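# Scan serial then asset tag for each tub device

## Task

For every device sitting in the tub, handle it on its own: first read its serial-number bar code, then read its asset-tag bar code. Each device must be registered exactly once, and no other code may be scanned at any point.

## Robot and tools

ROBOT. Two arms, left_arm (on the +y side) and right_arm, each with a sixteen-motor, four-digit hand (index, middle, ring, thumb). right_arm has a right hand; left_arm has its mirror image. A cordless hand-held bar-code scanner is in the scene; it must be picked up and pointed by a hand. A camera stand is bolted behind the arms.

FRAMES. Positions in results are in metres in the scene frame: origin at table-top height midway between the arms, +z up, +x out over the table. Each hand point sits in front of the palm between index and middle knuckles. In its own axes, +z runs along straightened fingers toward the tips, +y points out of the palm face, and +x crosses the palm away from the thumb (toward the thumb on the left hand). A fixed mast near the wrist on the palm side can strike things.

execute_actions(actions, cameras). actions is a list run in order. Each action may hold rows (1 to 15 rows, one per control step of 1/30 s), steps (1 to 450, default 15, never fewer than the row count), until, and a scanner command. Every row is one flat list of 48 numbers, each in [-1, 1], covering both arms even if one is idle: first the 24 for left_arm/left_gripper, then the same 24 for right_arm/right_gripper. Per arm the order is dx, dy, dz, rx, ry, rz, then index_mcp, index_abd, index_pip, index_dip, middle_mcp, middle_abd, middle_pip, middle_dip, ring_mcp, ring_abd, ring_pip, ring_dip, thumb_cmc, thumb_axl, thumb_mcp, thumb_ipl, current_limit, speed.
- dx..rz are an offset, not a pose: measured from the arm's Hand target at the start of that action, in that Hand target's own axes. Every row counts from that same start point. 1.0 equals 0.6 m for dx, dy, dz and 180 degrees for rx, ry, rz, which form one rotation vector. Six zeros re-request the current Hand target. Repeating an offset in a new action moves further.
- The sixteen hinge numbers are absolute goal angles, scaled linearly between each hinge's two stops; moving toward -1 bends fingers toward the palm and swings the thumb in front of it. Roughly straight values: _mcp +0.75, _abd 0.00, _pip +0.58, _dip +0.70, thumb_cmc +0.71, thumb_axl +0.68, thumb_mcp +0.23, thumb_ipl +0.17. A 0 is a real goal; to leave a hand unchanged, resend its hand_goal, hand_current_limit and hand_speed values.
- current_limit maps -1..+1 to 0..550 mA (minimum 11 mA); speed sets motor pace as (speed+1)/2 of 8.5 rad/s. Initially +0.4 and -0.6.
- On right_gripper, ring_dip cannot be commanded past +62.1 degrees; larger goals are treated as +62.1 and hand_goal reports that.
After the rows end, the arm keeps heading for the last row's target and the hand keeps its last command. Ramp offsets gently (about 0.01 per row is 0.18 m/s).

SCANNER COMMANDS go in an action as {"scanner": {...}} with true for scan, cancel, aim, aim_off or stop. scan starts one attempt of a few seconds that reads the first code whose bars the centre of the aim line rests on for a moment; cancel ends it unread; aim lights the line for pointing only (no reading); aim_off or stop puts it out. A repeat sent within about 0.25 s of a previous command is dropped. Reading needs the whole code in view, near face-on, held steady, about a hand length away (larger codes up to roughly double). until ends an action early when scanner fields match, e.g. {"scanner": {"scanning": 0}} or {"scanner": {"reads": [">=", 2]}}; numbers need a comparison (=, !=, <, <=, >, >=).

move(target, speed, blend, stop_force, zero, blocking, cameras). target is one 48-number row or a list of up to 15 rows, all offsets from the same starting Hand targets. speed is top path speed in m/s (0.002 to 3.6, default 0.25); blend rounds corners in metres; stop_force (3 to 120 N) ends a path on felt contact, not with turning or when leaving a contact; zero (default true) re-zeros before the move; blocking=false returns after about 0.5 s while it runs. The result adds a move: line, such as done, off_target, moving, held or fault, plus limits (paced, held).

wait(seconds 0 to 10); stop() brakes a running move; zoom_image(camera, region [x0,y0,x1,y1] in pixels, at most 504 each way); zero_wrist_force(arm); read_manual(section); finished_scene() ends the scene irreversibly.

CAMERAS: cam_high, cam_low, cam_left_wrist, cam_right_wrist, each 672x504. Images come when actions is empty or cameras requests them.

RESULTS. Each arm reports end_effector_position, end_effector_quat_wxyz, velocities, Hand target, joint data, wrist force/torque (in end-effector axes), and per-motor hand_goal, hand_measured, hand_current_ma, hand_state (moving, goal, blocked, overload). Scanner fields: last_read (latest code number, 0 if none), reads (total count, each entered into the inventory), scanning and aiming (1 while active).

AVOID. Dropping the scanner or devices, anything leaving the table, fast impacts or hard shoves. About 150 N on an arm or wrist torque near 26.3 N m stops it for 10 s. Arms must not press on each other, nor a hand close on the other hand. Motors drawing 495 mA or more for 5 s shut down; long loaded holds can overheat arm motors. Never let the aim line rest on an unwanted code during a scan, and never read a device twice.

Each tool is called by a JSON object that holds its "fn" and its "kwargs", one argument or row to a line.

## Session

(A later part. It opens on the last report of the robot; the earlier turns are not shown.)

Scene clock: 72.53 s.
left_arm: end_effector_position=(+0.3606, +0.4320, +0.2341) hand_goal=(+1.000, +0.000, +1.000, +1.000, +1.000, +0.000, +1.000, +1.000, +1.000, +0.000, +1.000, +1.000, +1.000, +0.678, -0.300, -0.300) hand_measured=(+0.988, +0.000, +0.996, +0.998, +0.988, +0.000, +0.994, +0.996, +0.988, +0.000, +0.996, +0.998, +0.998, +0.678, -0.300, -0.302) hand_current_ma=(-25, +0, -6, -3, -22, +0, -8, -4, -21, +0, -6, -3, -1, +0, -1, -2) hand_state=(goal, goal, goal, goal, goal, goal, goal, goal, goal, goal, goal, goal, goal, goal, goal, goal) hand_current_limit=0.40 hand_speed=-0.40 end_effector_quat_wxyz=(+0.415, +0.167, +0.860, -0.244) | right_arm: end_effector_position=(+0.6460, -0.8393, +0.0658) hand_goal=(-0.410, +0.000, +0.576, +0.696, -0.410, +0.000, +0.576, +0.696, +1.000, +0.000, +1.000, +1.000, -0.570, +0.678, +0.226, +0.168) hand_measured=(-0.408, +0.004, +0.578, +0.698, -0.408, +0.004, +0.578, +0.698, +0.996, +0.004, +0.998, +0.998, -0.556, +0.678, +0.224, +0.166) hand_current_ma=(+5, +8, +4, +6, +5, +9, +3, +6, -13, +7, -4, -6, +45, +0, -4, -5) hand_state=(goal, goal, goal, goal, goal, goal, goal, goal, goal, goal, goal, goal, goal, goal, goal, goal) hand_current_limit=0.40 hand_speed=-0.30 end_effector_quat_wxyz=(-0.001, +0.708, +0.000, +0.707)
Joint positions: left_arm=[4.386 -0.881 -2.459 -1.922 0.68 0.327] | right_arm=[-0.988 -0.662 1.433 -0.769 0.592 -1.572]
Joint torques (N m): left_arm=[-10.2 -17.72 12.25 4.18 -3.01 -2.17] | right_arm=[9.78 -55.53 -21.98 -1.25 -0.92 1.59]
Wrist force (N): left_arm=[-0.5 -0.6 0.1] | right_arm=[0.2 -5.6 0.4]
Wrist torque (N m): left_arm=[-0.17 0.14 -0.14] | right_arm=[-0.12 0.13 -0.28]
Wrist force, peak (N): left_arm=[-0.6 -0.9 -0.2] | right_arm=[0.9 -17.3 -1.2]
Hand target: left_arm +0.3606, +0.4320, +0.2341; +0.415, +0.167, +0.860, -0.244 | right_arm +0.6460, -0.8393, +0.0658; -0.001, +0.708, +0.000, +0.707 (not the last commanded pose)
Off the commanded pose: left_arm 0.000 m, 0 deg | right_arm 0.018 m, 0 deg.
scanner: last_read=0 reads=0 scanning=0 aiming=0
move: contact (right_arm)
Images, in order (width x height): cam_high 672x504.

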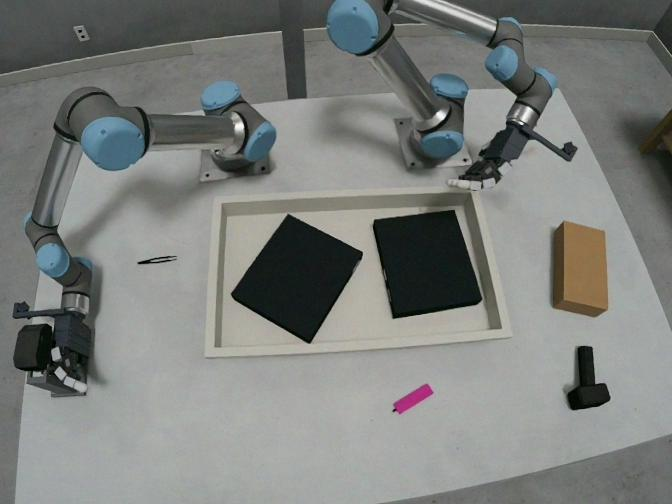

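{"fn": "execute_actions", "kwargs": {
  "actions": [
    {"rows":[[0,0,0,0,0,0,1,0,1,1,1,0,1,1,1,0,1,1,1,0.678,-0.3,-0.3,0.4,-0.4,0,0,0,0,0,0,-0.5,0,-0.737,-0.464,-0.5,0,-0.737,-0.464,1,0,1,1,-0.571,0.678,-0.337,-0.049,0.2,-0.8]],"steps":90}
  ],
  "cameras": ["cam_high"]
}}

{"fn": "zoom_image", "kwargs": {
  "camera": "cam_high",
  "region": [10, 310, 110, 410]
}}

Scene clock: 76.20 s.
left_arm: end_effector_position=(+0.3606, +0.4320, +0.2341) hand_goal=(+1.000, +0.000, +1.000, +1.000, +1.000, +0.000, +1.000, +1.000, +1.000, +0.000, +1.000, +1.000, +1.000, +0.678, -0.300, -0.300) hand_measured=(+0.988, +0.000, +0.996, +0.998, +0.988, +0.000, +0.994, +0.996, +0.988, +0.000, +0.996, +0.998, +0.998, +0.678, -0.300, -0.302) hand_current_ma=(-25, +0, -6, -3, -22, +0, -8, -4, -21, +0, -6, -3, -1, +0, -1, -2) hand_state=(goal, goal, goal, goal, goal, goal, goal, goal, goal, goal, goal, goal, goal, goal, goal, goal) hand_current_limit=0.40 hand_speed=-0.40 end_effector_quat_wxyz=(+0.415, +0.167, +0.860, -0.244) | right_arm: end_effector_position=(+0.6460, -0.8393, +0.0658) hand_goal=(-0.500, +0.000, -0.736, -0.464, -0.500, +0.000, -0.736, -0.464, +1.000, +0.000, +1.000, +1.000, -0.570, +0.678, -0.336, -0.048) hand_measured=(-0.338, +0.004, +0.370, +0.214, -0.496, +0.004, -0.360, -0.228, +0.996, +0.004, +0.998, +0.998, -0.556, +0.680, +0.058, -0.024) hand_current_ma=(+330, +11, +330, +330, +11, +9, +330, +330, -13, +7, -4, -6, +45, +6, +330, +114) hand_state=(blocked, goal, blocked, blocked, goal, goal, blocked, blocked, goal, goal, goal, goal, goal, goal, blocked, blocked) hand_current_limit=0.20 hand_speed=-0.80 end_effector_quat_wxyz=(-0.001, +0.708, +0.000, +0.707)
Joint positions: left_arm=[4.386 -0.881 -2.459 -1.922 0.68 0.327] | right_arm=[-0.988 -0.662 1.433 -0.769 0.592 -1.572]
Joint torques (N m): left_arm=[-9.45 -17.49 13.04 4.08 -2.92 -2.21] | right_arm=[5.69 -52.46 -22.01 -0.58 -0.01 1.72]
Wrist force (N): left_arm=[-0.7 -0.4 0.0] | right_arm=[2.2 -2.7 -4.2]
Wrist torque (N m): left_arm=[-0.14 0.16 -0.15] | right_arm=[0.16 -0.02 -0.22]
Wrist force, peak (N): left_arm=[-0.8 -1.0 0.0] | right_arm=[0.3 -5.7 0.5]
Hand target: left_arm +0.3606, +0.4320, +0.2341; +0.415, +0.167, +0.860, -0.244 | right_arm +0.6460, -0.8393, +0.0658; -0.001, +0.708, +0.000, +0.707
Off the commanded pose: left_arm 0.000 m, 0 deg | right_arm 0.000 m, 0 deg.
scanner: last_read=0 reads=0 scanning=0 aiming=0
Images, in order (width x height): cam_high 672x504.

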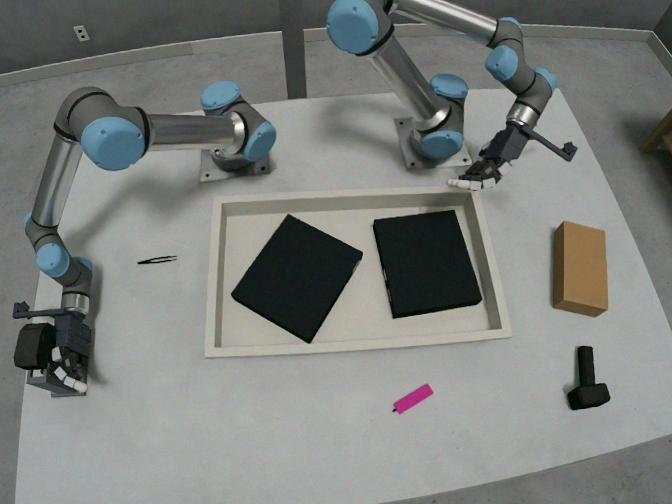

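Scaled by 5.040 from the camera's 672x504 image, which has a finer 960x720 frame.

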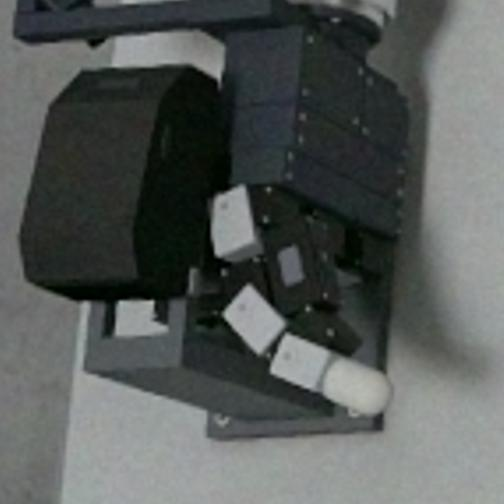

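{"fn": "move", "kwargs": {
  "target": [
    [0,0,0,0,0,0,1,0,1,1,1,0,1,1,1,0,1,1,1,0.678,-0.3,-0.3,0.4,-0.4,0,0,0,0,0,0,-0.5,0,-0.737,-0.464,-0.6,0,-0.737,-0.464,1,0,1,1,-0.571,0.678,-0.4,-0.1,0.4,-0.8],
    [0,0,0,0,0,0,1,0,1,1,1,0,1,1,1,0,1,1,1,0.678,-0.3,-0.3,0.4,-0.4,0.0833,0,0,0,0,0,-0.5,0,-0.737,-0.464,-0.6,0,-0.737,-0.464,1,0,1,1,-0.571,0.678,-0.4,-0.1,0.4,-0.8]
  ],
  "speed": 0.05,
  "cameras": ["cam_high","cam_low"]
}}

{"fn": "zoom_image", "kwargs": {
  "camera": "cam_high",
  "region": [10, 310, 110, 410]
}}

Scene clock: 87.60 s.
left_arm: end_effector_position=(+0.3606, +0.4320, +0.2341) hand_goal=(+1.000, +0.000, +1.000, +1.000, +1.000, +0.000, +1.000, +1.000, +1.000, +0.000, +1.000, +1.000, +1.000, +0.678, -0.300, -0.300) hand_measured=(+0.988, +0.000, +0.996, +0.998, +0.988, +0.000, +0.994, +0.996, +0.988, +0.000, +0.996, +0.998, +0.998, +0.678, -0.300, -0.302) hand_current_ma=(-25, +0, -6, -3, -22, +0, -8, -4, -21, +0, -6, -3, -1, +0, -1, -2) hand_state=(goal, goal, goal, goal, goal, goal, goal, goal, goal, goal, goal, goal, goal, goal, goal, goal) hand_current_limit=0.40 hand_speed=-0.40 end_effector_quat_wxyz=(+0.415, +0.167, +0.860, -0.244) | right_arm: end_effector_position=(+0.6453, -0.8385, +0.0694) hand_goal=(-0.500, +0.000, -0.736, -0.464, -0.600, +0.000, -0.736, -0.464, +1.000, +0.000, +1.000, +1.000, -0.570, +0.678, -0.400, -0.100) hand_measured=(-0.320, +0.004, +0.376, +0.166, -0.512, +0.006, -0.364, -0.250, +0.996, +0.004, +0.998, +0.998, -0.556, +0.682, +0.058, -0.050) hand_current_ma=(+385, +12, +385, +385, +385, +15, +385, +385, -11, +7, -4, -6, +43, +11, +385, +264) hand_state=(blocked, goal, blocked, blocked, blocked, goal, blocked, blocked, goal, goal, goal, goal, goal, goal, blocked, blocked) hand_current_limit=0.40 hand_speed=-0.80 end_effector_quat_wxyz=(-0.003, +0.709, -0.002, +0.705)
Joint positions: left_arm=[4.386 -0.881 -2.459 -1.922 0.68 0.327] | right_arm=[-0.988 -0.671 1.435 -0.756 0.593 -1.571]
Joint torques (N m): left_arm=[-9.46 -17.88 13.34 4.11 -2.9 -1.99] | right_arm=[1.42 -48.04 -15.81 -1.07 -0.11 -0.32]
Wrist force (N): left_arm=[-0.5 -0.6 -0.1] | right_arm=[-8.5 0.1 -7.6]
Wrist torque (N m): left_arm=[-0.16 0.13 -0.13] | right_arm=[0.31 0.49 -0.49]
Wrist force, peak (N): left_arm=[-0.7 -1.0 -0.3] | right_arm=[-128.4 25.9 27.4]
Hand target: left_arm +0.3606, +0.4320, +0.2341; +0.415, +0.167, +0.860, -0.244 | right_arm +0.6453, -0.8385, +0.0694; -0.003, +0.709, -0.002, +0.705 (not the last commanded pose)
Off the commanded pose: left_arm 0.000 m, 0 deg | right_arm 0.046 m, 0 deg.
FORCE FAULT: contact force on the right arm reached its limit, and that arm stopped for 10 seconds. The contact can be on any part of that arm, not only on its tool. That arm's remaining commands of this call were not run. During its stop the right arm's controller moved it back a little. That arm's target is now where it stood when the stop ended, not its last command. That arm accepts commands again.
scanner: last_read=0 reads=0 scanning=0 aiming=0
move: fault (right_arm); path passed 1 of 2 targets
Images, in order (width x height): cam_high 672x504, cam_low 672x504.

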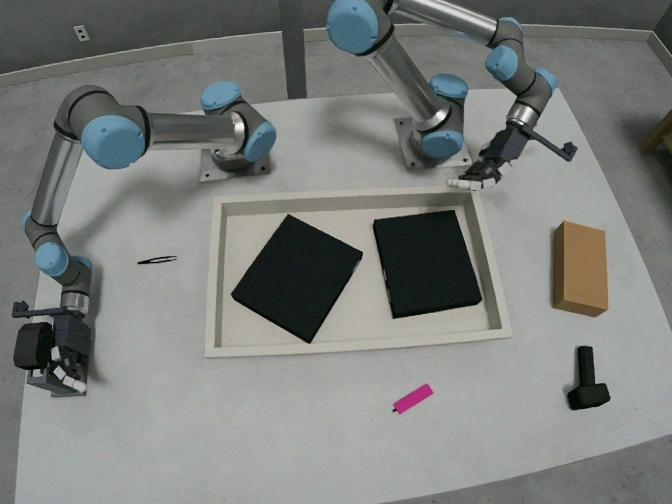

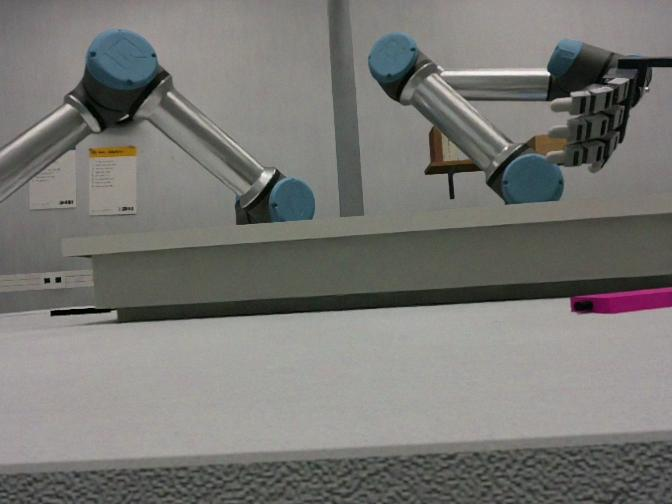

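Scaled by 5.040 from the camera's 672x504 image, which has a finer 960x720 frame.

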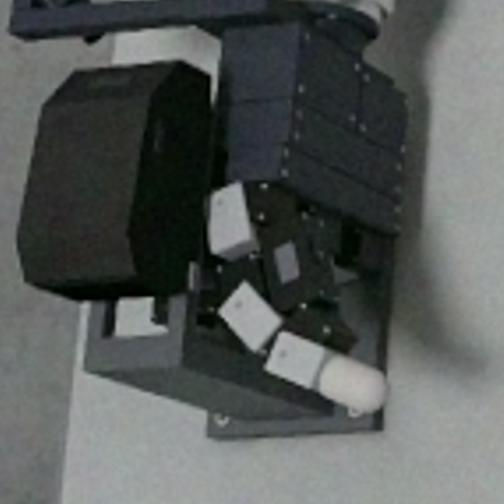

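{"fn": "move", "kwargs": {
  "target": [0,0,0,0,0,0,1,0,1,1,1,0,1,1,1,0,1,1,1,0.678,-0.3,-0.3,0.4,-0.4,-0.005,0,-0.025,0,0,0,-0.5,0,-0.737,-0.464,-0.6,0,-0.737,-0.464,1,0,1,1,-0.571,0.678,-0.4,-0.1,0.4,-0.8],
  "speed": 0.01,
  "stop_force": 15,
  "cameras": ["cam_high"]
}}

{"fn": "zoom_image", "kwargs": {
  "camera": "cam_high",
  "region": [10, 310, 110, 410]
}}

Scene clock: 91.60 s.
left_arm: end_effector_position=(+0.3606, +0.4320, +0.2341) hand_goal=(+1.000, +0.000, +1.000, +1.000, +1.000, +0.000, +1.000, +1.000, +1.000, +0.000, +1.000, +1.000, +1.000, +0.678, -0.300, -0.300) hand_measured=(+0.988, +0.000, +0.996, +0.998, +0.988, +0.000, +0.994, +0.996, +0.988, +0.000, +0.996, +0.998, +0.998, +0.678, -0.300, -0.302) hand_current_ma=(-25, +0, -6, -3, -22, +0, -8, -4, -21, +0, -6, -3, -1, +0, -1, -2) hand_state=(goal, goal, goal, goal, goal, goal, goal, goal, goal, goal, goal, goal, goal, goal, goal, goal) hand_current_limit=0.40 hand_speed=-0.40 end_effector_quat_wxyz=(+0.415, +0.167, +0.860, -0.244) | right_arm: end_effector_position=(+0.6303, -0.8385, +0.0665) hand_goal=(-0.500, +0.000, -0.736, -0.464, -0.600, +0.000, -0.736, -0.464, +1.000, +0.000, +1.000, +1.000, -0.570, +0.678, -0.400, -0.100) hand_measured=(-0.054, +0.006, +0.376, -0.336, -0.512, +0.006, -0.364, -0.250, +0.998, +0.004, +0.998, +0.998, -0.556, +0.682, -0.102, -0.080) hand_current_ma=(+385, +14, +385, +385, +385, +15, +385, +385, -8, +7, -4, -6, +43, +12, +385, +95) hand_state=(blocked, goal, blocked, blocked, blocked, goal, blocked, blocked, goal, goal, goal, goal, goal, goal, blocked, blocked) hand_current_limit=0.40 hand_speed=-0.80 end_effector_quat_wxyz=(-0.003, +0.709, -0.002, +0.705)
Joint positions: left_arm=[4.386 -0.881 -2.459 -1.922 0.68 0.327] | right_arm=[-1.008 -0.684 1.475 -0.782 0.572 -1.571]
Joint torques (N m): left_arm=[-8.54 -18.25 13.57 4.1 -3 -2.24] | right_arm=[16.54 -38 -23.84 0.24 0.93 -0.74]
Wrist force (N): left_arm=[-0.3 -0.6 0.0] | right_arm=[-2.9 2.6 -0.6]
Wrist torque (N m): left_arm=[-0.17 0.11 -0.12] | right_arm=[0.21 0.49 -0.09]
Wrist force, peak (N): left_arm=[-0.6 -1.2 -0.2] | right_arm=[-8.4 0.0 -7.7]
Hand target: left_arm +0.3606, +0.4320, +0.2341; +0.415, +0.167, +0.860, -0.244 | right_arm +0.6303, -0.8385, +0.0665; -0.003, +0.709, -0.002, +0.705
Off the commanded pose: left_arm 0.000 m, 0 deg | right_arm 0.000 m, 0 deg.
scanner: last_read=0 reads=0 scanning=0 aiming=0
move: done
Images, in order (width x height): cam_high 672x504.

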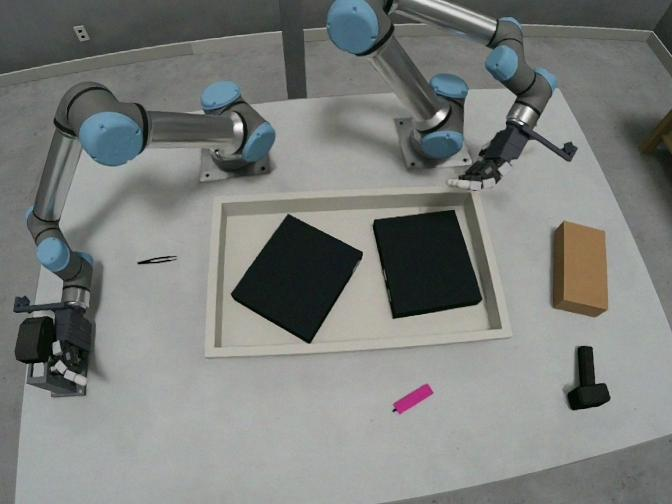

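Scaled by 5.040 from the camera's 672x504 image, which has a finer 960x720 frame.

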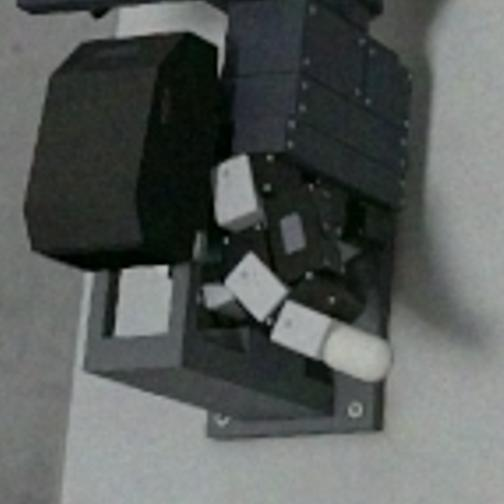

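{"fn": "move", "kwargs": {
  "target": [0,0,0,0,0,0,1,0,1,1,1,0,1,1,1,0,1,1,1,0.678,-0.3,-0.3,0.4,-0.4,0,0,-0.1,0,0,0,-0.5,0,-0.737,-0.464,-0.6,0,-0.737,-0.464,1,0,1,1,-0.571,0.678,-0.4,-0.1,0.4,-0.8],
  "speed": 0.03,
  "stop_force": 12,
  "cameras": ["cam_high"]
}}

{"fn": "zoom_image", "kwargs": {
  "camera": "cam_high",
  "region": [10, 300, 110, 400]
}}

Scene clock: 94.90 s.
left_arm: end_effector_position=(+0.3606, +0.4320, +0.2341) hand_goal=(+1.000, +0.000, +1.000, +1.000, +1.000, +0.000, +1.000, +1.000, +1.000, +0.000, +1.000, +1.000, +1.000, +0.678, -0.300, -0.300) hand_measured=(+0.988, +0.000, +0.996, +0.998, +0.988, +0.000, +0.994, +0.996, +0.988, +0.000, +0.996, +0.998, +0.998, +0.678, -0.300, -0.302) hand_current_ma=(-25, +0, -6, -3, -22, +0, -8, -4, -21, +0, -6, -3, -1, +0, -1, -2) hand_state=(goal, goal, goal, goal, goal, goal, goal, goal, goal, goal, goal, goal, goal, goal, goal, goal) hand_current_limit=0.40 hand_speed=-0.40 end_effector_quat_wxyz=(+0.415, +0.167, +0.860, -0.244) | right_arm: end_effector_position=(+0.5703, -0.8386, +0.0668) hand_goal=(-0.500, +0.000, -0.736, -0.464, -0.600, +0.000, -0.736, -0.464, +1.000, +0.000, +1.000, +1.000, -0.570, +0.678, -0.400, -0.100) hand_measured=(-0.002, +0.006, +0.376, -0.416, -0.534, +0.006, -0.364, -0.264, +0.998, +0.004, +0.998, +0.998, -0.556, +0.682, -0.140, -0.080) hand_current_ma=(+385, +14, +385, +186, +283, +14, +385, +385, -7, +7, -4, -6, +43, +12, +385, +92) hand_state=(blocked, goal, blocked, blocked, blocked, goal, blocked, blocked, goal, goal, goal, goal, goal, goal, blocked, goal) hand_current_limit=0.40 hand_speed=-0.80 end_effector_quat_wxyz=(-0.003, +0.709, -0.002, +0.705)
Joint positions: left_arm=[4.386 -0.881 -2.459 -1.922 0.68 0.327] | right_arm=[-1.097 -0.751 1.622 -0.861 0.483 -1.573]
Joint torques (N m): left_arm=[-9.6 -17.66 12.84 4.08 -2.86 -2.15] | right_arm=[13.24 -37.1 -23.77 0.65 1.63 1.87]
Wrist force (N): left_arm=[-0.5 -0.5 -0.3] | right_arm=[-6.6 -0.3 3.3]
Wrist torque (N m): left_arm=[-0.15 0.13 -0.13] | right_arm=[-0.14 0.68 -0.25]
Wrist force, peak (N): left_arm=[-0.8 -1.0 0.0] | right_arm=[-3.0 6.0 6.7]
Hand target: left_arm +0.3606, +0.4320, +0.2341; +0.415, +0.167, +0.860, -0.244 | right_arm +0.5703, -0.8386, +0.0668; -0.003, +0.709, -0.002, +0.705
Off the commanded pose: left_arm 0.000 m, 0 deg | right_arm 0.000 m, 0 deg.
scanner: last_read=0 reads=0 scanning=0 aiming=0
move: done
Images, in order (width x height): cam_high 672x504.

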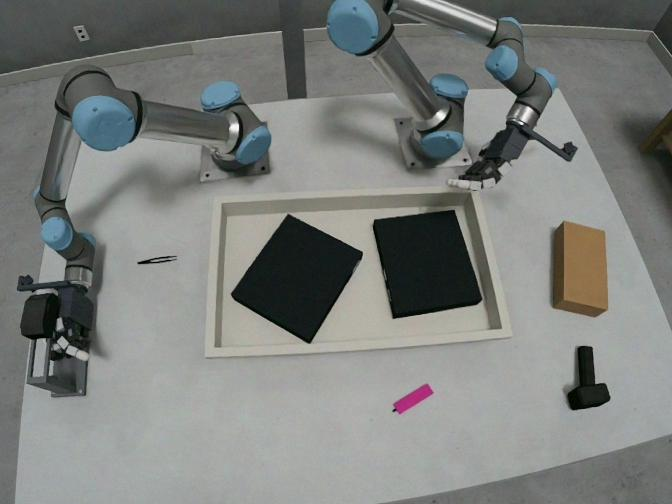

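Scaled by 5.040 from the camera's 672x504 image, which has a finer 960x720 frame.

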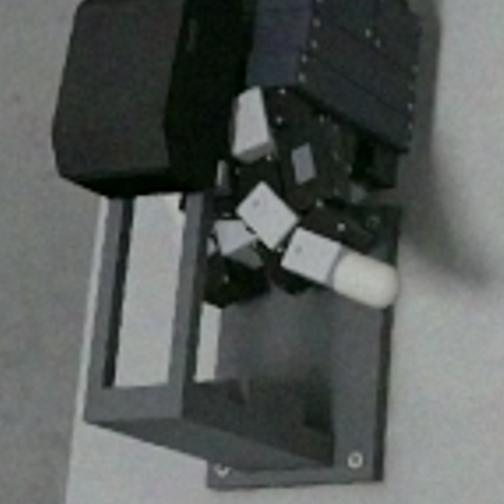

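{"fn": "move", "kwargs": {
  "target": [0,0,0,0,0,0,1,0,1,1,1,0,1,1,1,0,1,1,1,0.678,-0.3,-0.3,0.4,-0.4,0,0,-0.1,0,0,0,-0.5,0,-0.737,-0.464,-0.6,0,-0.737,-0.464,1,0,1,1,-0.571,0.678,-0.4,-0.1,0.4,-0.8],
  "speed": 0.03,
  "stop_force": 12,
  "cameras": ["cam_high"]
}}

{"fn": "zoom_image", "kwargs": {
  "camera": "cam_high",
  "region": [10, 270, 130, 400]
}}

Scene clock: 98.20 s.
left_arm: end_effector_position=(+0.3606, +0.4320, +0.2341) hand_goal=(+1.000, +0.000, +1.000, +1.000, +1.000, +0.000, +1.000, +1.000, +1.000, +0.000, +1.000, +1.000, +1.000, +0.678, -0.300, -0.300) hand_measured=(+0.988, +0.000, +0.996, +0.998, +0.988, +0.000, +0.994, +0.996, +0.988, +0.000, +0.996, +0.998, +0.998, +0.678, -0.300, -0.302) hand_current_ma=(-25, +0, -6, -3, -22, +0, -8, -4, -21, +0, -6, -3, -1, +0, -1, -2) hand_state=(goal, goal, goal, goal, goal, goal, goal, goal, goal, goal, goal, goal, goal, goal, goal, goal) hand_current_limit=0.40 hand_speed=-0.40 end_effector_quat_wxyz=(+0.415, +0.167, +0.860, -0.244) | right_arm: end_effector_position=(+0.5103, -0.8386, +0.0671) hand_goal=(-0.500, +0.000, -0.736, -0.464, -0.600, +0.000, -0.736, -0.464, +1.000, +0.000, +1.000, +1.000, -0.570, +0.678, -0.400, -0.100) hand_measured=(-0.002, +0.006, +0.376, -0.416, -0.534, +0.006, -0.364, -0.264, +0.998, +0.004, +0.998, +0.998, -0.556, +0.682, -0.140, -0.080) hand_current_ma=(+385, +14, +385, +184, +283, +14, +385, +385, -6, +7, -4, -6, +43, +12, +385, +92) hand_state=(blocked, goal, blocked, blocked, blocked, goal, blocked, blocked, goal, goal, goal, goal, goal, goal, blocked, goal) hand_current_limit=0.40 hand_speed=-0.80 end_effector_quat_wxyz=(-0.003, +0.709, -0.002, +0.705)
Joint positions: left_arm=[4.386 -0.881 -2.459 -1.922 0.68 0.327] | right_arm=[-1.197 -0.808 1.748 -0.928 0.383 -1.576]
Joint torques (N m): left_arm=[-9.54 -17.91 13.24 4.14 -2.85 -1.93] | right_arm=[13.37 -33.94 -21.83 0.79 1.56 2.02]
Wrist force (N): left_arm=[-0.5 -0.7 -0.5] | right_arm=[-6.6 -0.4 3.1]
Wrist torque (N m): left_arm=[-0.13 0.12 -0.12] | right_arm=[-0.14 0.67 -0.23]
Wrist force, peak (N): left_arm=[-1.0 -0.7 -0.2] | right_arm=[-7.0 -0.4 3.3]
Hand target: left_arm +0.3606, +0.4320, +0.2341; +0.415, +0.167, +0.860, -0.244 | right_arm +0.5103, -0.8386, +0.0671; -0.003, +0.709, -0.002, +0.705
Off the commanded pose: left_arm 0.000 m, 0 deg | right_arm 0.000 m, 0 deg.
scanner: last_read=0 reads=0 scanning=0 aiming=0
move: done
Images, in order (width x height): cam_high 672x504.

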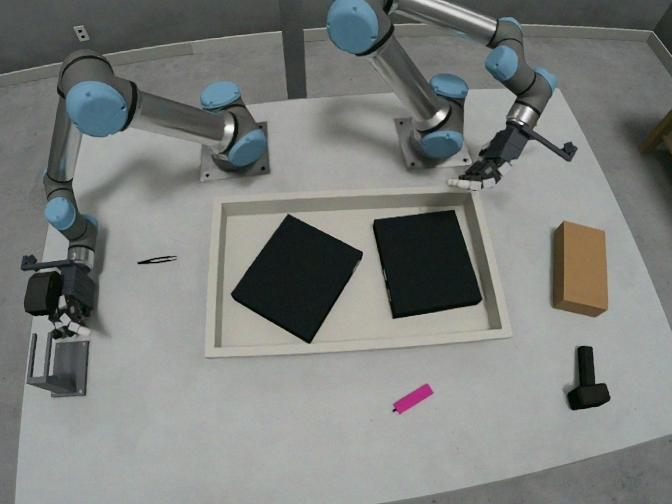

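Scaled by 3.877 from the camera's 672x504 image, which has a finer 960x720 frame.

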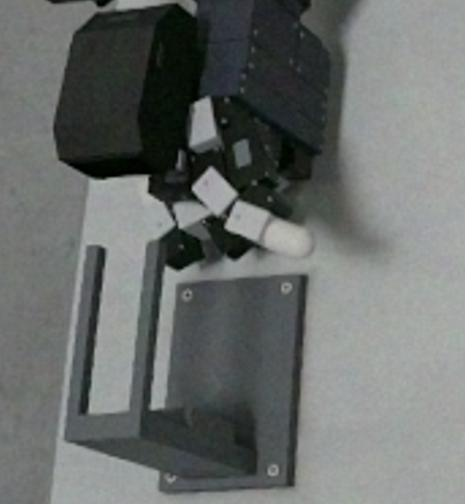

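{"fn": "move", "kwargs": {
  "target": [
    [0,0,0,0,0,0,1,0,1,1,1,0,1,1,1,0,1,1,1,0.678,-0.3,-0.3,0.4,-0.4,0.2167,-0.05,0,0,0,0,-0.5,0,-0.737,-0.464,-0.6,0,-0.737,-0.464,1,0,1,1,-0.571,0.678,-0.4,-0.1,0.4,-0.8],
    [0,0,0,0,0,0,1,0,1,1,1,0,1,1,1,0,1,1,1,0.678,-0.3,-0.3,0.4,-0.4,0.5217,-0.3977,-0.0167,0.3333,0,0,-0.5,0,-0.737,-0.464,-0.6,0,-0.737,-0.464,1,0,1,1,-0.571,0.678,-0.4,-0.1,0.4,-0.8]
  ],
  "speed": 0.15,
  "blend": 0.03,
  "cameras": ["cam_high","cam_left_wrist"]
}}

{"fn": "zoom_image", "kwargs": {
  "camera": "cam_high",
  "region": [20, 160, 200, 340]
}}

Scene clock: 107.00 s.
left_arm: end_effector_position=(+0.3606, +0.4320, +0.2341) hand_goal=(+1.000, +0.000, +1.000, +1.000, +1.000, +0.000, +1.000, +1.000, +1.000, +0.000, +1.000, +1.000, +1.000, +0.678, -0.300, -0.300) hand_measured=(+0.988, +0.000, +0.996, +0.998, +0.988, +0.000, +0.994, +0.996, +0.988, +0.000, +0.996, +0.998, +0.998, +0.678, -0.300, -0.302) hand_current_ma=(-25, +0, -6, -3, -22, +0, -8, -4, -21, +0, -6, -3, -1, +0, -1, -2) hand_state=(goal, goal, goal, goal, goal, goal, goal, goal, goal, goal, goal, goal, goal, goal, goal, goal) hand_current_limit=0.40 hand_speed=-0.40 end_effector_quat_wxyz=(+0.415, +0.167, +0.860, -0.244) | right_arm: end_effector_position=(+0.5016, -0.6021, +0.3816) hand_goal=(-0.500, +0.000, -0.736, -0.464, -0.600, +0.000, -0.736, -0.464, +1.000, +0.000, +1.000, +1.000, -0.570, +0.678, -0.400, -0.100) hand_measured=(-0.002, +0.006, +0.376, -0.416, -0.534, +0.006, -0.364, -0.264, +0.998, +0.004, +0.998, +0.998, -0.556, +0.682, -0.140, -0.080) hand_current_ma=(+385, +14, +385, +183, +283, +14, +385, +385, -6, +7, -4, -6, +43, +12, +385, +92) hand_state=(blocked, goal, blocked, blocked, blocked, goal, blocked, blocked, goal, goal, goal, goal, goal, goal, blocked, goal) hand_current_limit=0.40 hand_speed=-0.80 end_effector_quat_wxyz=(-0.357, +0.612, +0.351, +0.612)
Joint positions: left_arm=[4.386 -0.881 -2.459 -1.922 0.68 0.327] | right_arm=[-1.145 -1.169 1.395 -0.22 -0.612 -1.568]
Joint torques (N m): left_arm=[-8.92 -18.41 13.64 3.97 -3.14 -1.94] | right_arm=[-9.57 -43.29 -19.51 0.03 -1.15 -2.63]
Wrist force (N): left_arm=[-0.2 -0.7 -0.3] | right_arm=[-6.4 0.0 2.7]
Wrist torque (N m): left_arm=[-0.15 0.09 -0.11] | right_arm=[-0.04 0.61 -0.24]
Wrist force, peak (N): left_arm=[-0.6 -1.1 0.0] | right_arm=[-9.0 0.1 2.9]
Hand target: left_arm +0.3606, +0.4320, +0.2341; +0.415, +0.167, +0.860, -0.244 | right_arm +0.5015, -0.6021, +0.3817; -0.357, +0.612, +0.351, +0.612
Off the commanded pose: left_arm 0.000 m, 0 deg | right_arm 0.000 m, 0 deg.
scanner: last_read=0 reads=0 scanning=0 aiming=0
move: done
camera_calibration:
cam_left_wrist: T_world_to_cam=[[0.207155, -0.604349, 0.769317, -0.0208584], [-0.973563, -0.0499863, 0.222884, 0.270382], [-0.0962446, -0.79515, -0.598726, 0.646327], [0, 0, 0, 1]] pos_world=[0.32976, 0.514837, 0.342756]
Images, in order (width x height): cam_high 672x504, cam_left_wrist 672x504.

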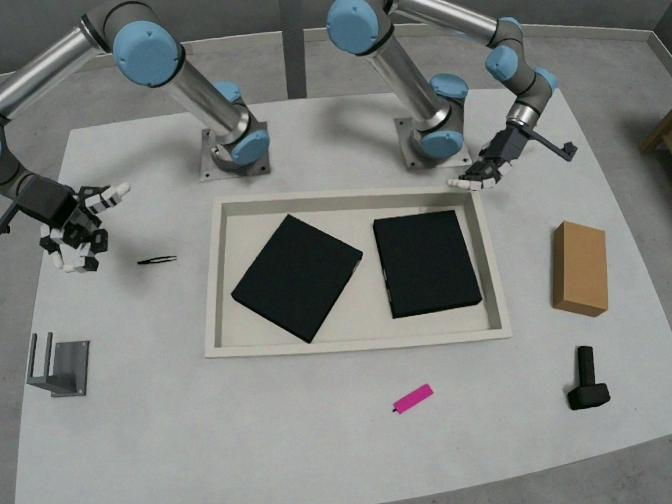

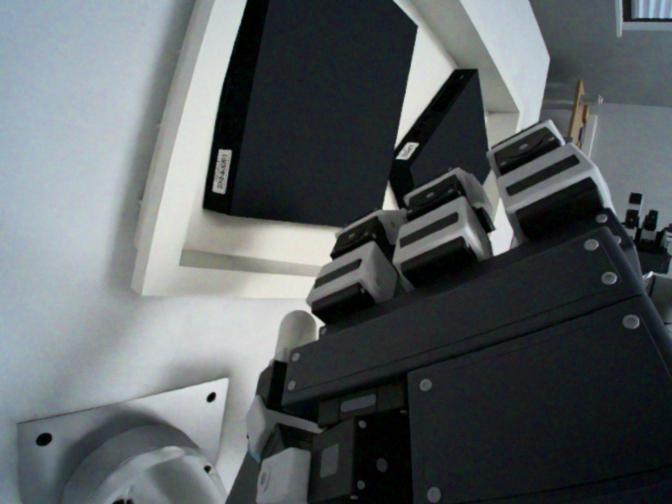

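Scaled by 2.800 from the camera's 672x504 image, which has a finer 960x720 frame.

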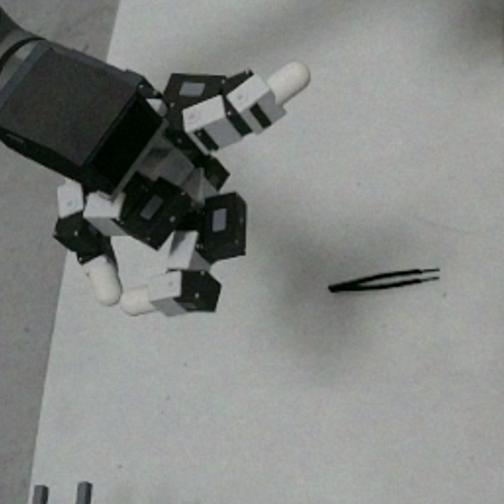

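{"fn": "move", "kwargs": {
  "target": [
    [0,0,0,0,0,0,1,0,1,1,1,0,1,1,1,0,1,1,1,0.678,-0.3,-0.3,0.4,-0.4,0,-0.1,0.06,0,0,0.5,-0.5,0,-0.737,-0.464,-0.6,0,-0.737,-0.464,1,0,1,1,-0.571,0.678,-0.4,-0.1,0.4,-0.8],
    [0,0,0,0,0,0,1,0,1,1,1,0,1,1,1,0,1,1,1,0.678,-0.3,-0.3,0.4,-0.4,0,-0.1905,0.1248,0,0,1,-0.5,0,-0.737,-0.464,-0.6,0,-0.737,-0.464,1,0,1,1,-0.571,0.678,-0.4,-0.1,0.4,-0.8]
  ],
  "speed": 0.35,
  "blend": 0.02,
  "cameras": ["cam_high","cam_left_wrist"]
}}

{"fn": "zoom_image", "kwargs": {
  "camera": "cam_high",
  "region": [20, 160, 220, 340]
}}

Scene clock: 112.97 s.
left_arm: end_effector_position=(+0.3606, +0.4320, +0.2341) hand_goal=(+1.000, +0.000, +1.000, +1.000, +1.000, +0.000, +1.000, +1.000, +1.000, +0.000, +1.000, +1.000, +1.000, +0.678, -0.300, -0.300) hand_measured=(+0.988, +0.000, +0.996, +0.998, +0.988, +0.000, +0.994, +0.996, +0.988, +0.000, +0.996, +0.998, +0.998, +0.678, -0.300, -0.302) hand_current_ma=(-25, +0, -6, -3, -22, +0, -8, -4, -21, +0, -6, -3, -1, +0, -1, -2) hand_state=(goal, goal, goal, goal, goal, goal, goal, goal, goal, goal, goal, goal, goal, goal, goal, goal) hand_current_limit=0.40 hand_speed=-0.40 end_effector_quat_wxyz=(+0.415, +0.167, +0.860, -0.244) | right_arm: end_effector_position=(+0.4399, -0.4801, +0.3828) hand_goal=(-0.500, +0.000, -0.736, -0.464, -0.600, +0.000, -0.736, -0.464, +1.000, +0.000, +1.000, +1.000, -0.570, +0.678, -0.400, -0.100) hand_measured=(-0.002, -0.004, +0.376, -0.416, -0.534, +0.006, -0.364, -0.264, +0.998, -0.002, +0.998, +0.998, -0.564, +0.682, -0.140, -0.080) hand_current_ma=(+385, -12, +385, +183, +283, +13, +385, +385, -7, -2, -4, -6, +20, +16, +385, +92) hand_state=(blocked, goal, blocked, blocked, blocked, goal, blocked, blocked, goal, goal, goal, goal, goal, goal, blocked, goal) hand_current_limit=0.40 hand_speed=-0.80 end_effector_quat_wxyz=(+0.612, -0.351, +0.612, +0.357)
Joint positions: left_arm=[4.386 -0.881 -2.459 -1.922 0.68 0.327] | right_arm=[-0.98 -1.066 1.362 -0.288 -0.447 1.571]
Joint torques (N m): left_arm=[-9.25 -18.4 13.98 3.91 -3.02 -1.85] | right_arm=[-9.67 -31.57 -21.07 2.15 -1.81 2.3]
Wrist force (N): left_arm=[-0.4 -0.8 0.1] | right_arm=[-4.7 1.2 4.7]
Wrist torque (N m): left_arm=[-0.20 0.13 -0.12] | right_arm=[-0.06 0.13 -0.56]
Wrist force, peak (N): left_arm=[-0.6 -1.1 -0.1] | right_arm=[-6.8 0.9 3.6]
Hand target: left_arm +0.3606, +0.4320, +0.2341; +0.415, +0.167, +0.860, -0.244 | right_arm +0.4399, -0.4802, +0.3828; +0.612, -0.351, +0.612, +0.357
Off the commanded pose: left_arm 0.000 m, 0 deg | right_arm 0.000 m, 0 deg.
scanner: last_read=0 reads=0 scanning=0 aiming=0
move: done
camera_calibration:
cam_left_wrist: T_world_to_cam=[[0.207155, -0.604349, 0.769317, -0.0208584], [-0.973563, -0.0499863, 0.222884, 0.270382], [-0.0962446, -0.79515, -0.598726, 0.646327], [0, 0, 0, 1]] pos_world=[0.32976, 0.514837, 0.342756]
Images, in order (width x height): cam_high 672x504, cam_left_wrist 672x504.

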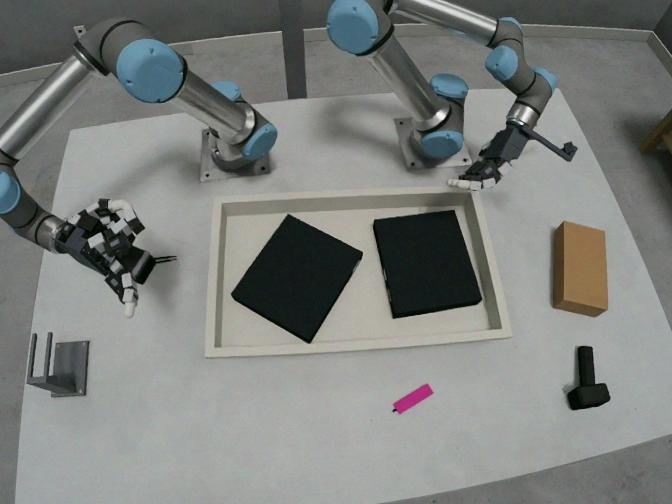

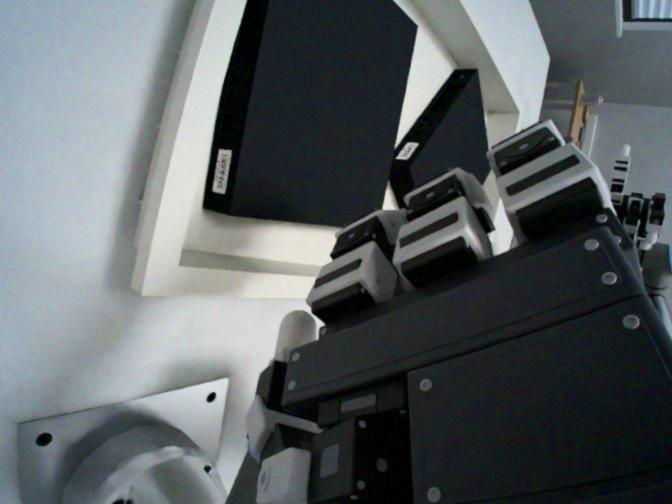

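Scaled by 2.520 from the camera's 672x504 image, which has a finer 960x720 frame.

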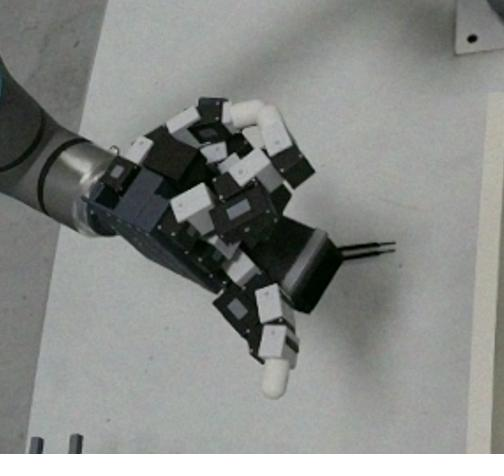

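{"fn": "move", "kwargs": {
  "target": [0,0,0,0,0,0,1,0,1,1,1,0,1,1,1,0,1,1,1,0.678,-0.3,-0.3,0.4,-0.4,0.2267,0.058,-0.1297,0.0279,0.2221,0.0102,-0.5,0,-0.737,-0.464,-0.6,0,-0.737,-0.464,1,0,1,1,-0.571,0.678,-0.4,-0.1,0.4,-0.8],
  "speed": 0.2
}}

{"fn": "execute_actions", "kwargs": {
  "actions": [
    {"scanner":{"aim":true},"steps":10}
  ],
  "cameras": ["cam_high","cam_right_wrist"]
}}

{"fn": "zoom_image", "kwargs": {
  "camera": "cam_high",
  "region": [60, 200, 260, 400]
}}

Scene clock: 115.80 s.
left_arm: end_effector_position=(+0.3606, +0.4320, +0.2341) hand_goal=(+1.000, +0.000, +1.000, +1.000, +1.000, +0.000, +1.000, +1.000, +1.000, +0.000, +1.000, +1.000, +1.000, +0.678, -0.300, -0.300) hand_measured=(+0.988, +0.000, +0.996, +0.998, +0.988, +0.000, +0.994, +0.996, +0.988, +0.000, +0.996, +0.998, +0.998, +0.678, -0.300, -0.302) hand_current_ma=(-25, +0, -6, -3, -22, +0, -8, -4, -21, +0, -6, -3, -1, +0, -1, -2) hand_state=(goal, goal, goal, goal, goal, goal, goal, goal, goal, goal, goal, goal, goal, goal, goal, goal) hand_current_limit=0.40 hand_speed=-0.40 end_effector_quat_wxyz=(+0.415, +0.167, +0.860, -0.244) | right_arm: end_effector_position=(+0.3702, -0.5294, +0.2469) hand_goal=(-0.500, +0.000, -0.736, -0.464, -0.600, +0.000, -0.736, -0.464, +1.000, +0.000, +1.000, +1.000, -0.570, +0.678, -0.400, -0.100) hand_measured=(+0.004, -0.006, +0.376, -0.424, -0.534, +0.004, -0.364, -0.264, +0.998, -0.002, +0.998, +0.998, -0.564, +0.682, -0.144, -0.080) hand_current_ma=(+385, -12, +385, +149, +283, +10, +385, +385, -6, -2, -4, -6, +20, +17, +385, +92) hand_state=(blocked, goal, blocked, blocked, blocked, goal, blocked, blocked, goal, goal, goal, goal, goal, goal, blocked, goal) hand_current_limit=0.40 hand_speed=-0.80 end_effector_quat_wxyz=(+0.375, -0.415, +0.805, +0.198)
Joint positions: left_arm=[4.386 -0.881 -2.459 -1.922 0.68 0.327] | right_arm=[-1.097 -1.312 1.811 -1.565 -0.821 2.47]
Joint torques (N m): left_arm=[-9.5 -17.15 14.5 3.94 -2.93 -1.71] | right_arm=[12.57 -22.04 -22.49 -3.59 -0.79 -0.27]
Wrist force (N): left_arm=[-0.5 -0.7 -0.4] | right_arm=[-5.6 1.0 5.8]
Wrist torque (N m): left_arm=[-0.13 0.13 -0.12] | right_arm=[-0.01 0.15 -0.56]
Wrist force, peak (N): left_arm=[-0.8 -1.0 -0.3] | right_arm=[-5.6 1.0 5.8]
Hand target: left_arm +0.3606, +0.4320, +0.2341; +0.415, +0.167, +0.860, -0.244 | right_arm +0.3702, -0.5293, +0.2468; +0.375, -0.415, +0.805, +0.198
Off the commanded pose: left_arm 0.000 m, 0 deg | right_arm 0.000 m, 0 deg.
scanner: last_read=0 reads=0 scanning=0 aiming=0
move: done

Scene clock: 116.33 s.
left_arm: end_effector_position=(+0.3606, +0.4320, +0.2341) hand_goal=(+1.000, +0.000, +1.000, +1.000, +1.000, +0.000, +1.000, +1.000, +1.000, +0.000, +1.000, +1.000, +1.000, +0.678, -0.300, -0.300) hand_measured=(+0.988, +0.000, +0.996, +0.998, +0.988, +0.000, +0.994, +0.996, +0.988, +0.000, +0.996, +0.998, +0.998, +0.678, -0.300, -0.302) hand_current_ma=(-25, +0, -6, -3, -22, +0, -8, -4, -21, +0, -6, -3, -1, +0, -1, -2) hand_state=(goal, goal, goal, goal, goal, goal, goal, goal, goal, goal, goal, goal, goal, goal, goal, goal) hand_current_limit=0.40 hand_speed=-0.40 end_effector_quat_wxyz=(+0.415, +0.167, +0.860, -0.244) | right_arm: end_effector_position=(+0.3702, -0.5293, +0.2468) hand_goal=(-0.500, +0.000, -0.736, -0.464, -0.600, +0.000, -0.736, -0.464, +1.000, +0.000, +1.000, +1.000, -0.570, +0.678, -0.400, -0.100) hand_measured=(+0.004, -0.006, +0.376, -0.424, -0.534, +0.004, -0.364, -0.264, +0.998, -0.002, +0.998, +0.998, -0.564, +0.682, -0.144, -0.080) hand_current_ma=(+385, -12, +385, +149, +283, +10, +385, +385, -6, -2, -4, -6, +20, +17, +385, +92) hand_state=(blocked, goal, blocked, blocked, blocked, goal, blocked, blocked, goal, goal, goal, goal, goal, goal, blocked, goal) hand_current_limit=0.40 hand_speed=-0.80 end_effector_quat_wxyz=(+0.375, -0.415, +0.805, +0.198)
Joint positions: left_arm=[4.386 -0.881 -2.459 -1.922 0.68 0.327] | right_arm=[-1.097 -1.312 1.811 -1.565 -0.821 2.471]
Joint torques (N m): left_arm=[-9.94 -17.65 14.08 3.88 -2.84 -1.85] | right_arm=[13.14 -22.62 -18.48 -3.55 -0.64 2.44]
Wrist force (N): left_arm=[-0.4 -0.7 -0.2] | right_arm=[-5.6 0.9 5.9]
Wrist torque (N m): left_arm=[-0.17 0.11 -0.12] | right_arm=[-0.03 0.14 -0.56]
Wrist force, peak (N): left_arm=[-0.7 -0.8 -0.2] | right_arm=[-5.5 1.1 5.9]
Hand target: left_arm +0.3606, +0.4320, +0.2341; +0.415, +0.167, +0.860, -0.244 | right_arm +0.3702, -0.5293, +0.2468; +0.375, -0.415, +0.805, +0.198
Off the commanded pose: left_arm 0.000 m, 0 deg | right_arm 0.000 m, 0 deg.
scanner: last_read=0 reads=0 scanning=0 aiming=1
camera_calibration:
cam_right_wrist: T_world_to_cam=[[-0.232142, 0.764863, 0.600912, 0.377991], [0.269415, -0.543057, 0.795302, -0.630112], [0.934626, 0.346518, -0.0799988, -0.0164434], [0, 0, 0, 1]] pos_world=[0.272877, -0.6256, 0.272675]
Images, in order (width x height): cam_high 672x504, cam_right_wrist 672x504.

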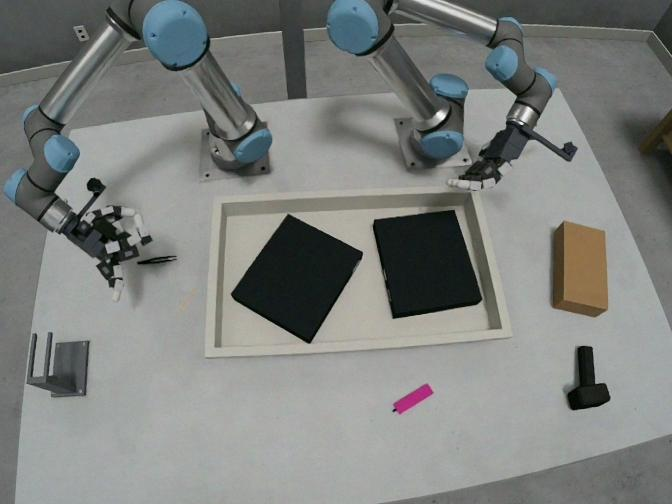

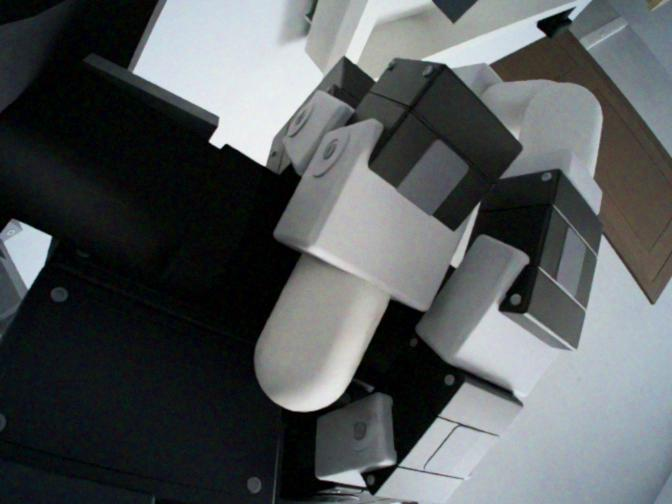

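Scaled by 2.520 from the camera's 672x504 image, which has a finer 960x720 frame.

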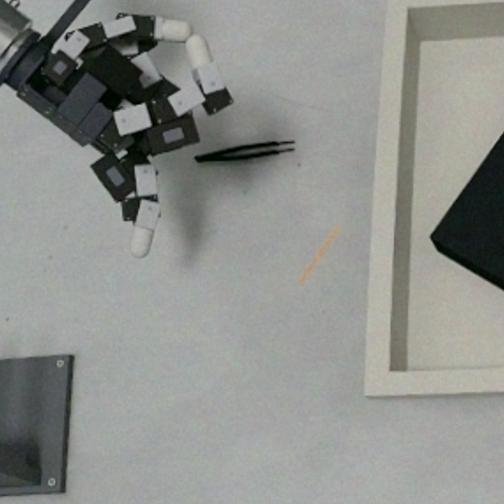

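{"fn": "move", "kwargs": {
  "target": [-0.1835,-0.7723,0.6588,0,0,0,1,0,1,1,1,0,1,1,1,0,1,1,1,0.678,-0.3,-0.3,0.4,-0.4,0,0,0,0,0,0,-0.5,0,-0.737,-0.464,-0.6,0,-0.737,-0.464,1,0,1,1,-0.571,0.678,-0.4,-0.1,0.4,-0.8],
  "speed": 0.3,
  "cameras": ["cam_high","cam_left_wrist"]
}}

{"fn": "zoom_image", "kwargs": {
  "camera": "cam_left_wrist",
  "region": [100, 100, 350, 350]
}}

Scene clock: 119.77 s.
left_arm: end_effector_position=(+0.4493, -0.1804, +0.2402) hand_goal=(+1.000, +0.000, +1.000, +1.000, +1.000, +0.000, +1.000, +1.000, +1.000, +0.000, +1.000, +1.000, +1.000, +0.678, -0.300, -0.300) hand_measured=(+0.988, +0.000, +0.996, +0.998, +0.990, +0.000, +0.994, +0.996, +0.990, +0.000, +0.996, +0.998, +0.998, +0.678, -0.300, -0.302) hand_current_ma=(-24, +0, -6, -3, -21, +0, -8, -4, -20, +0, -6, -3, -2, +0, -1, -2) hand_state=(goal, goal, goal, goal, goal, goal, goal, goal, goal, goal, goal, goal, goal, goal, goal, goal) hand_current_limit=0.40 hand_speed=-0.40 end_effector_quat_wxyz=(+0.415, +0.167, +0.860, -0.244) | right_arm: end_effector_position=(+0.3702, -0.5293, +0.2468) hand_goal=(-0.500, +0.000, -0.736, -0.464, -0.600, +0.000, -0.736, -0.464, +1.000, +0.000, +1.000, +1.000, -0.570, +0.678, -0.400, -0.100) hand_measured=(+0.004, -0.006, +0.376, -0.424, -0.534, +0.004, -0.364, -0.264, +0.998, -0.002, +0.998, +0.998, -0.564, +0.682, -0.144, -0.080) hand_current_ma=(+385, -12, +385, +149, +283, +10, +385, +385, -6, -2, -4, -6, +20, +17, +385, +92) hand_state=(blocked, goal, blocked, blocked, blocked, goal, blocked, blocked, goal, goal, goal, goal, goal, goal, blocked, goal) hand_current_limit=0.40 hand_speed=-0.80 end_effector_quat_wxyz=(+0.375, -0.415, +0.805, +0.198)
Joint positions: left_arm=[2.354 -2.014 -1.864 0.17 1.622 -1.943] | right_arm=[-1.097 -1.312 1.811 -1.565 -0.821 2.471]
Joint torques (N m): left_arm=[-9.92 26.41 29.13 2.95 0.89 1.7] | right_arm=[12.81 -22.54 -16.77 -3.22 -0.42 2.48]
Wrist force (N): left_arm=[-0.5 -0.4 -0.2] | right_arm=[-5.4 0.9 5.9]
Wrist torque (N m): left_arm=[-0.11 0.13 -0.14] | right_arm=[-0.03 0.12 -0.55]
Wrist force, peak (N): left_arm=[-0.7 -3.0 1.1] | right_arm=[-5.6 1.0 6.0]
Hand target: left_arm +0.4493, -0.1805, +0.2401; +0.415, +0.167, +0.860, -0.244 | right_arm +0.3702, -0.5293, +0.2468; +0.375, -0.415, +0.805, +0.198
Off the commanded pose: left_arm 0.000 m, 0 deg | right_arm 0.000 m, 0 deg.
scanner: last_read=0 reads=0 scanning=0 aiming=1
move: done
camera_calibration:
cam_left_wrist: T_world_to_cam=[[0.207171, -0.604223, 0.769412, -0.414117], [-0.973569, -0.0500427, 0.222843, 0.324773], [-0.0961435, -0.795242, -0.59862, 0.171398], [0, 0, 0, 1]] pos_world=[0.41846, -0.0976637, 0.348856]
Images, in order (width x height): cam_high 672x504, cam_left_wrist 672x504.

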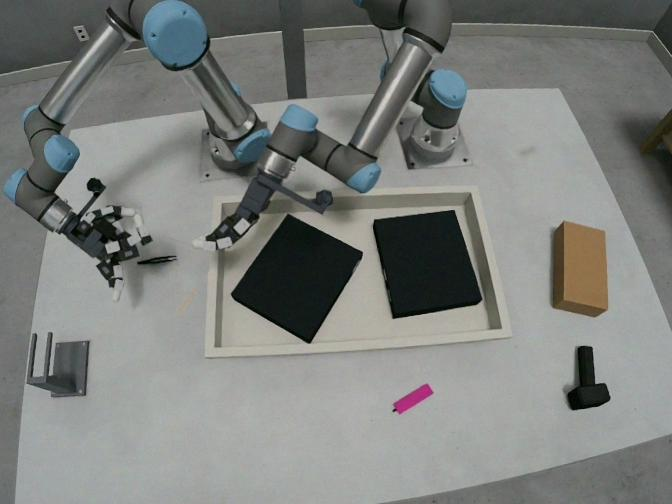

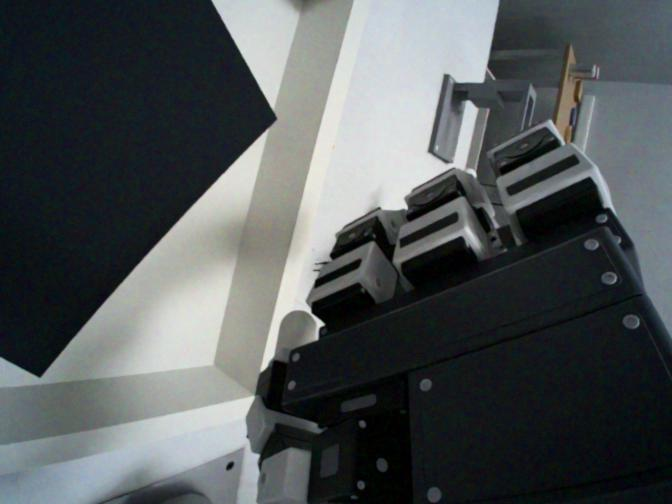

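Scaled by 2.016 from the camera's 672x504 image, which has a finer 960x720 frame.

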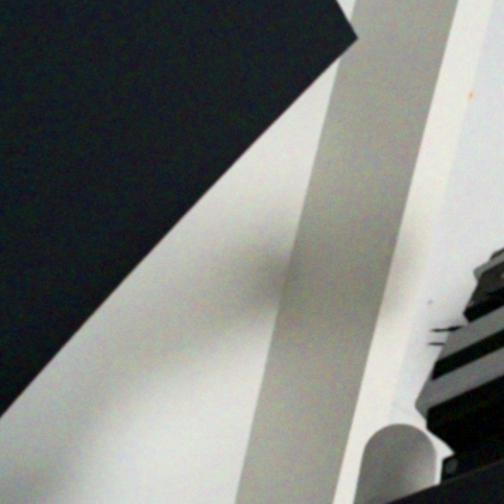

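{"fn": "execute_actions", "kwargs": {
  "actions": [],
  "cameras": ["cam_right_wrist"]
}}

{"fn": "zoom_image", "kwargs": {
  "camera": "cam_right_wrist",
  "region": [0, 0, 400, 400]
}}

Scene clock: 121.83 s.
left_arm: end_effector_position=(+0.4493, -0.1805, +0.2401) hand_goal=(+1.000, +0.000, +1.000, +1.000, +1.000, +0.000, +1.000, +1.000, +1.000, +0.000, +1.000, +1.000, +1.000, +0.678, -0.300, -0.300) hand_measured=(+0.988, +0.000, +0.996, +0.998, +0.990, +0.000, +0.994, +0.996, +0.990, +0.000, +0.996, +0.998, +0.998, +0.678, -0.300, -0.302) hand_current_ma=(-24, +0, -6, -3, -21, +0, -8, -4, -20, +0, -6, -3, -2, +0, -1, -2) hand_state=(goal, goal, goal, goal, goal, goal, goal, goal, goal, goal, goal, goal, goal, goal, goal, goal) hand_current_limit=0.40 hand_speed=-0.40 end_effector_quat_wxyz=(+0.415, +0.167, +0.860, -0.244) | right_arm: end_effector_position=(+0.3702, -0.5293, +0.2468) hand_goal=(-0.500, +0.000, -0.736, -0.464, -0.600, +0.000, -0.736, -0.464, +1.000, +0.000, +1.000, +1.000, -0.570, +0.678, -0.400, -0.100) hand_measured=(+0.004, -0.006, +0.376, -0.424, -0.534, +0.004, -0.364, -0.264, +0.998, -0.002, +0.998, +0.998, -0.564, +0.682, -0.144, -0.080) hand_current_ma=(+385, -12, +385, +149, +283, +10, +385, +385, -6, -2, -4, -6, +20, +17, +385, +92) hand_state=(blocked, goal, blocked, blocked, blocked, goal, blocked, blocked, goal, goal, goal, goal, goal, goal, blocked, goal) hand_current_limit=0.40 hand_speed=-0.80 end_effector_quat_wxyz=(+0.375, -0.415, +0.805, +0.198)
Joint positions: left_arm=[2.354 -2.015 -1.864 0.17 1.622 -1.943] | right_arm=[-1.097 -1.312 1.811 -1.565 -0.821 2.471]
Joint velocities: within noise
Joint torques (N m): left_arm=[-9.07 25.91 29.87 0.57 1.21 -2.29] | right_arm=[13.14 -22.77 -16.64 -3.02 -0.35 2.58]
Motor temperatures (°C): left_arm=[34 34 32 31 39 33] | right_arm=[33 34 30 37 37 45]
Wrist force (N): left_arm=[-0.3 -0.5 -0.1] | right_arm=[-5.4 1.1 5.6]
Wrist torque (N m): left_arm=[-0.14 0.11 -0.12] | right_arm=[0.02 0.13 -0.55]
Wrist force, peak (N): left_arm=[-0.2 -1.1 -0.3] | right_arm=[-5.4 1.0 6.1]
Hand target: left_arm +0.4493, -0.1805, +0.2401; +0.415, +0.167, +0.860, -0.244 | right_arm +0.3702, -0.5293, +0.2468; +0.375, -0.415, +0.805, +0.198
Off the commanded pose: left_arm 0.000 m, 0 deg | right_arm 0.000 m, 0 deg.
scanner: last_read=0 reads=0 scanning=0 aiming=1
camera_calibration:
cam_right_wrist: T_world_to_cam=[[-0.23212, 0.764818, 0.600978, 0.377938], [0.269434, -0.54312, 0.795252, -0.630144], [0.934626, 0.346518, -0.0799988, -0.0164433], [0, 0, 0, 1]] pos_world=[0.272877, -0.6256, 0.272675]
Images, in order (width x height): cam_right_wrist 672x504.

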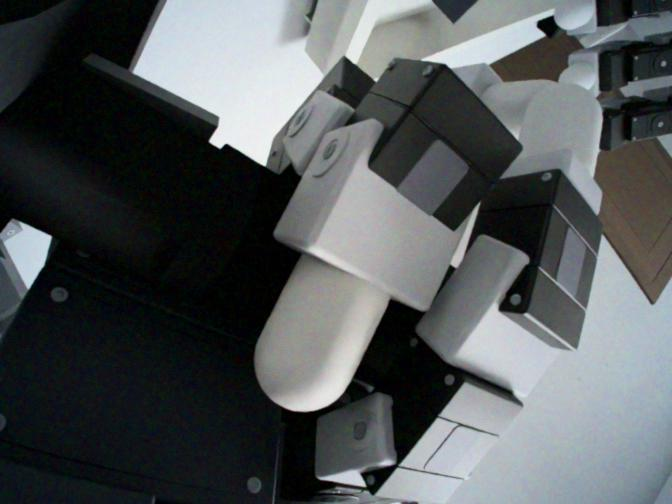

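Scaled by 1.260 from the camera's 672x504 image, which has a finer 960x720 frame.

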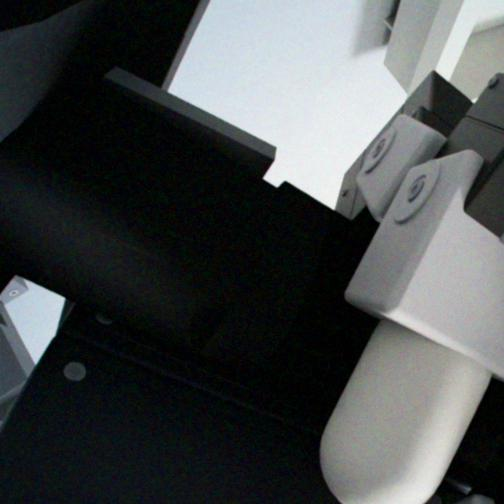

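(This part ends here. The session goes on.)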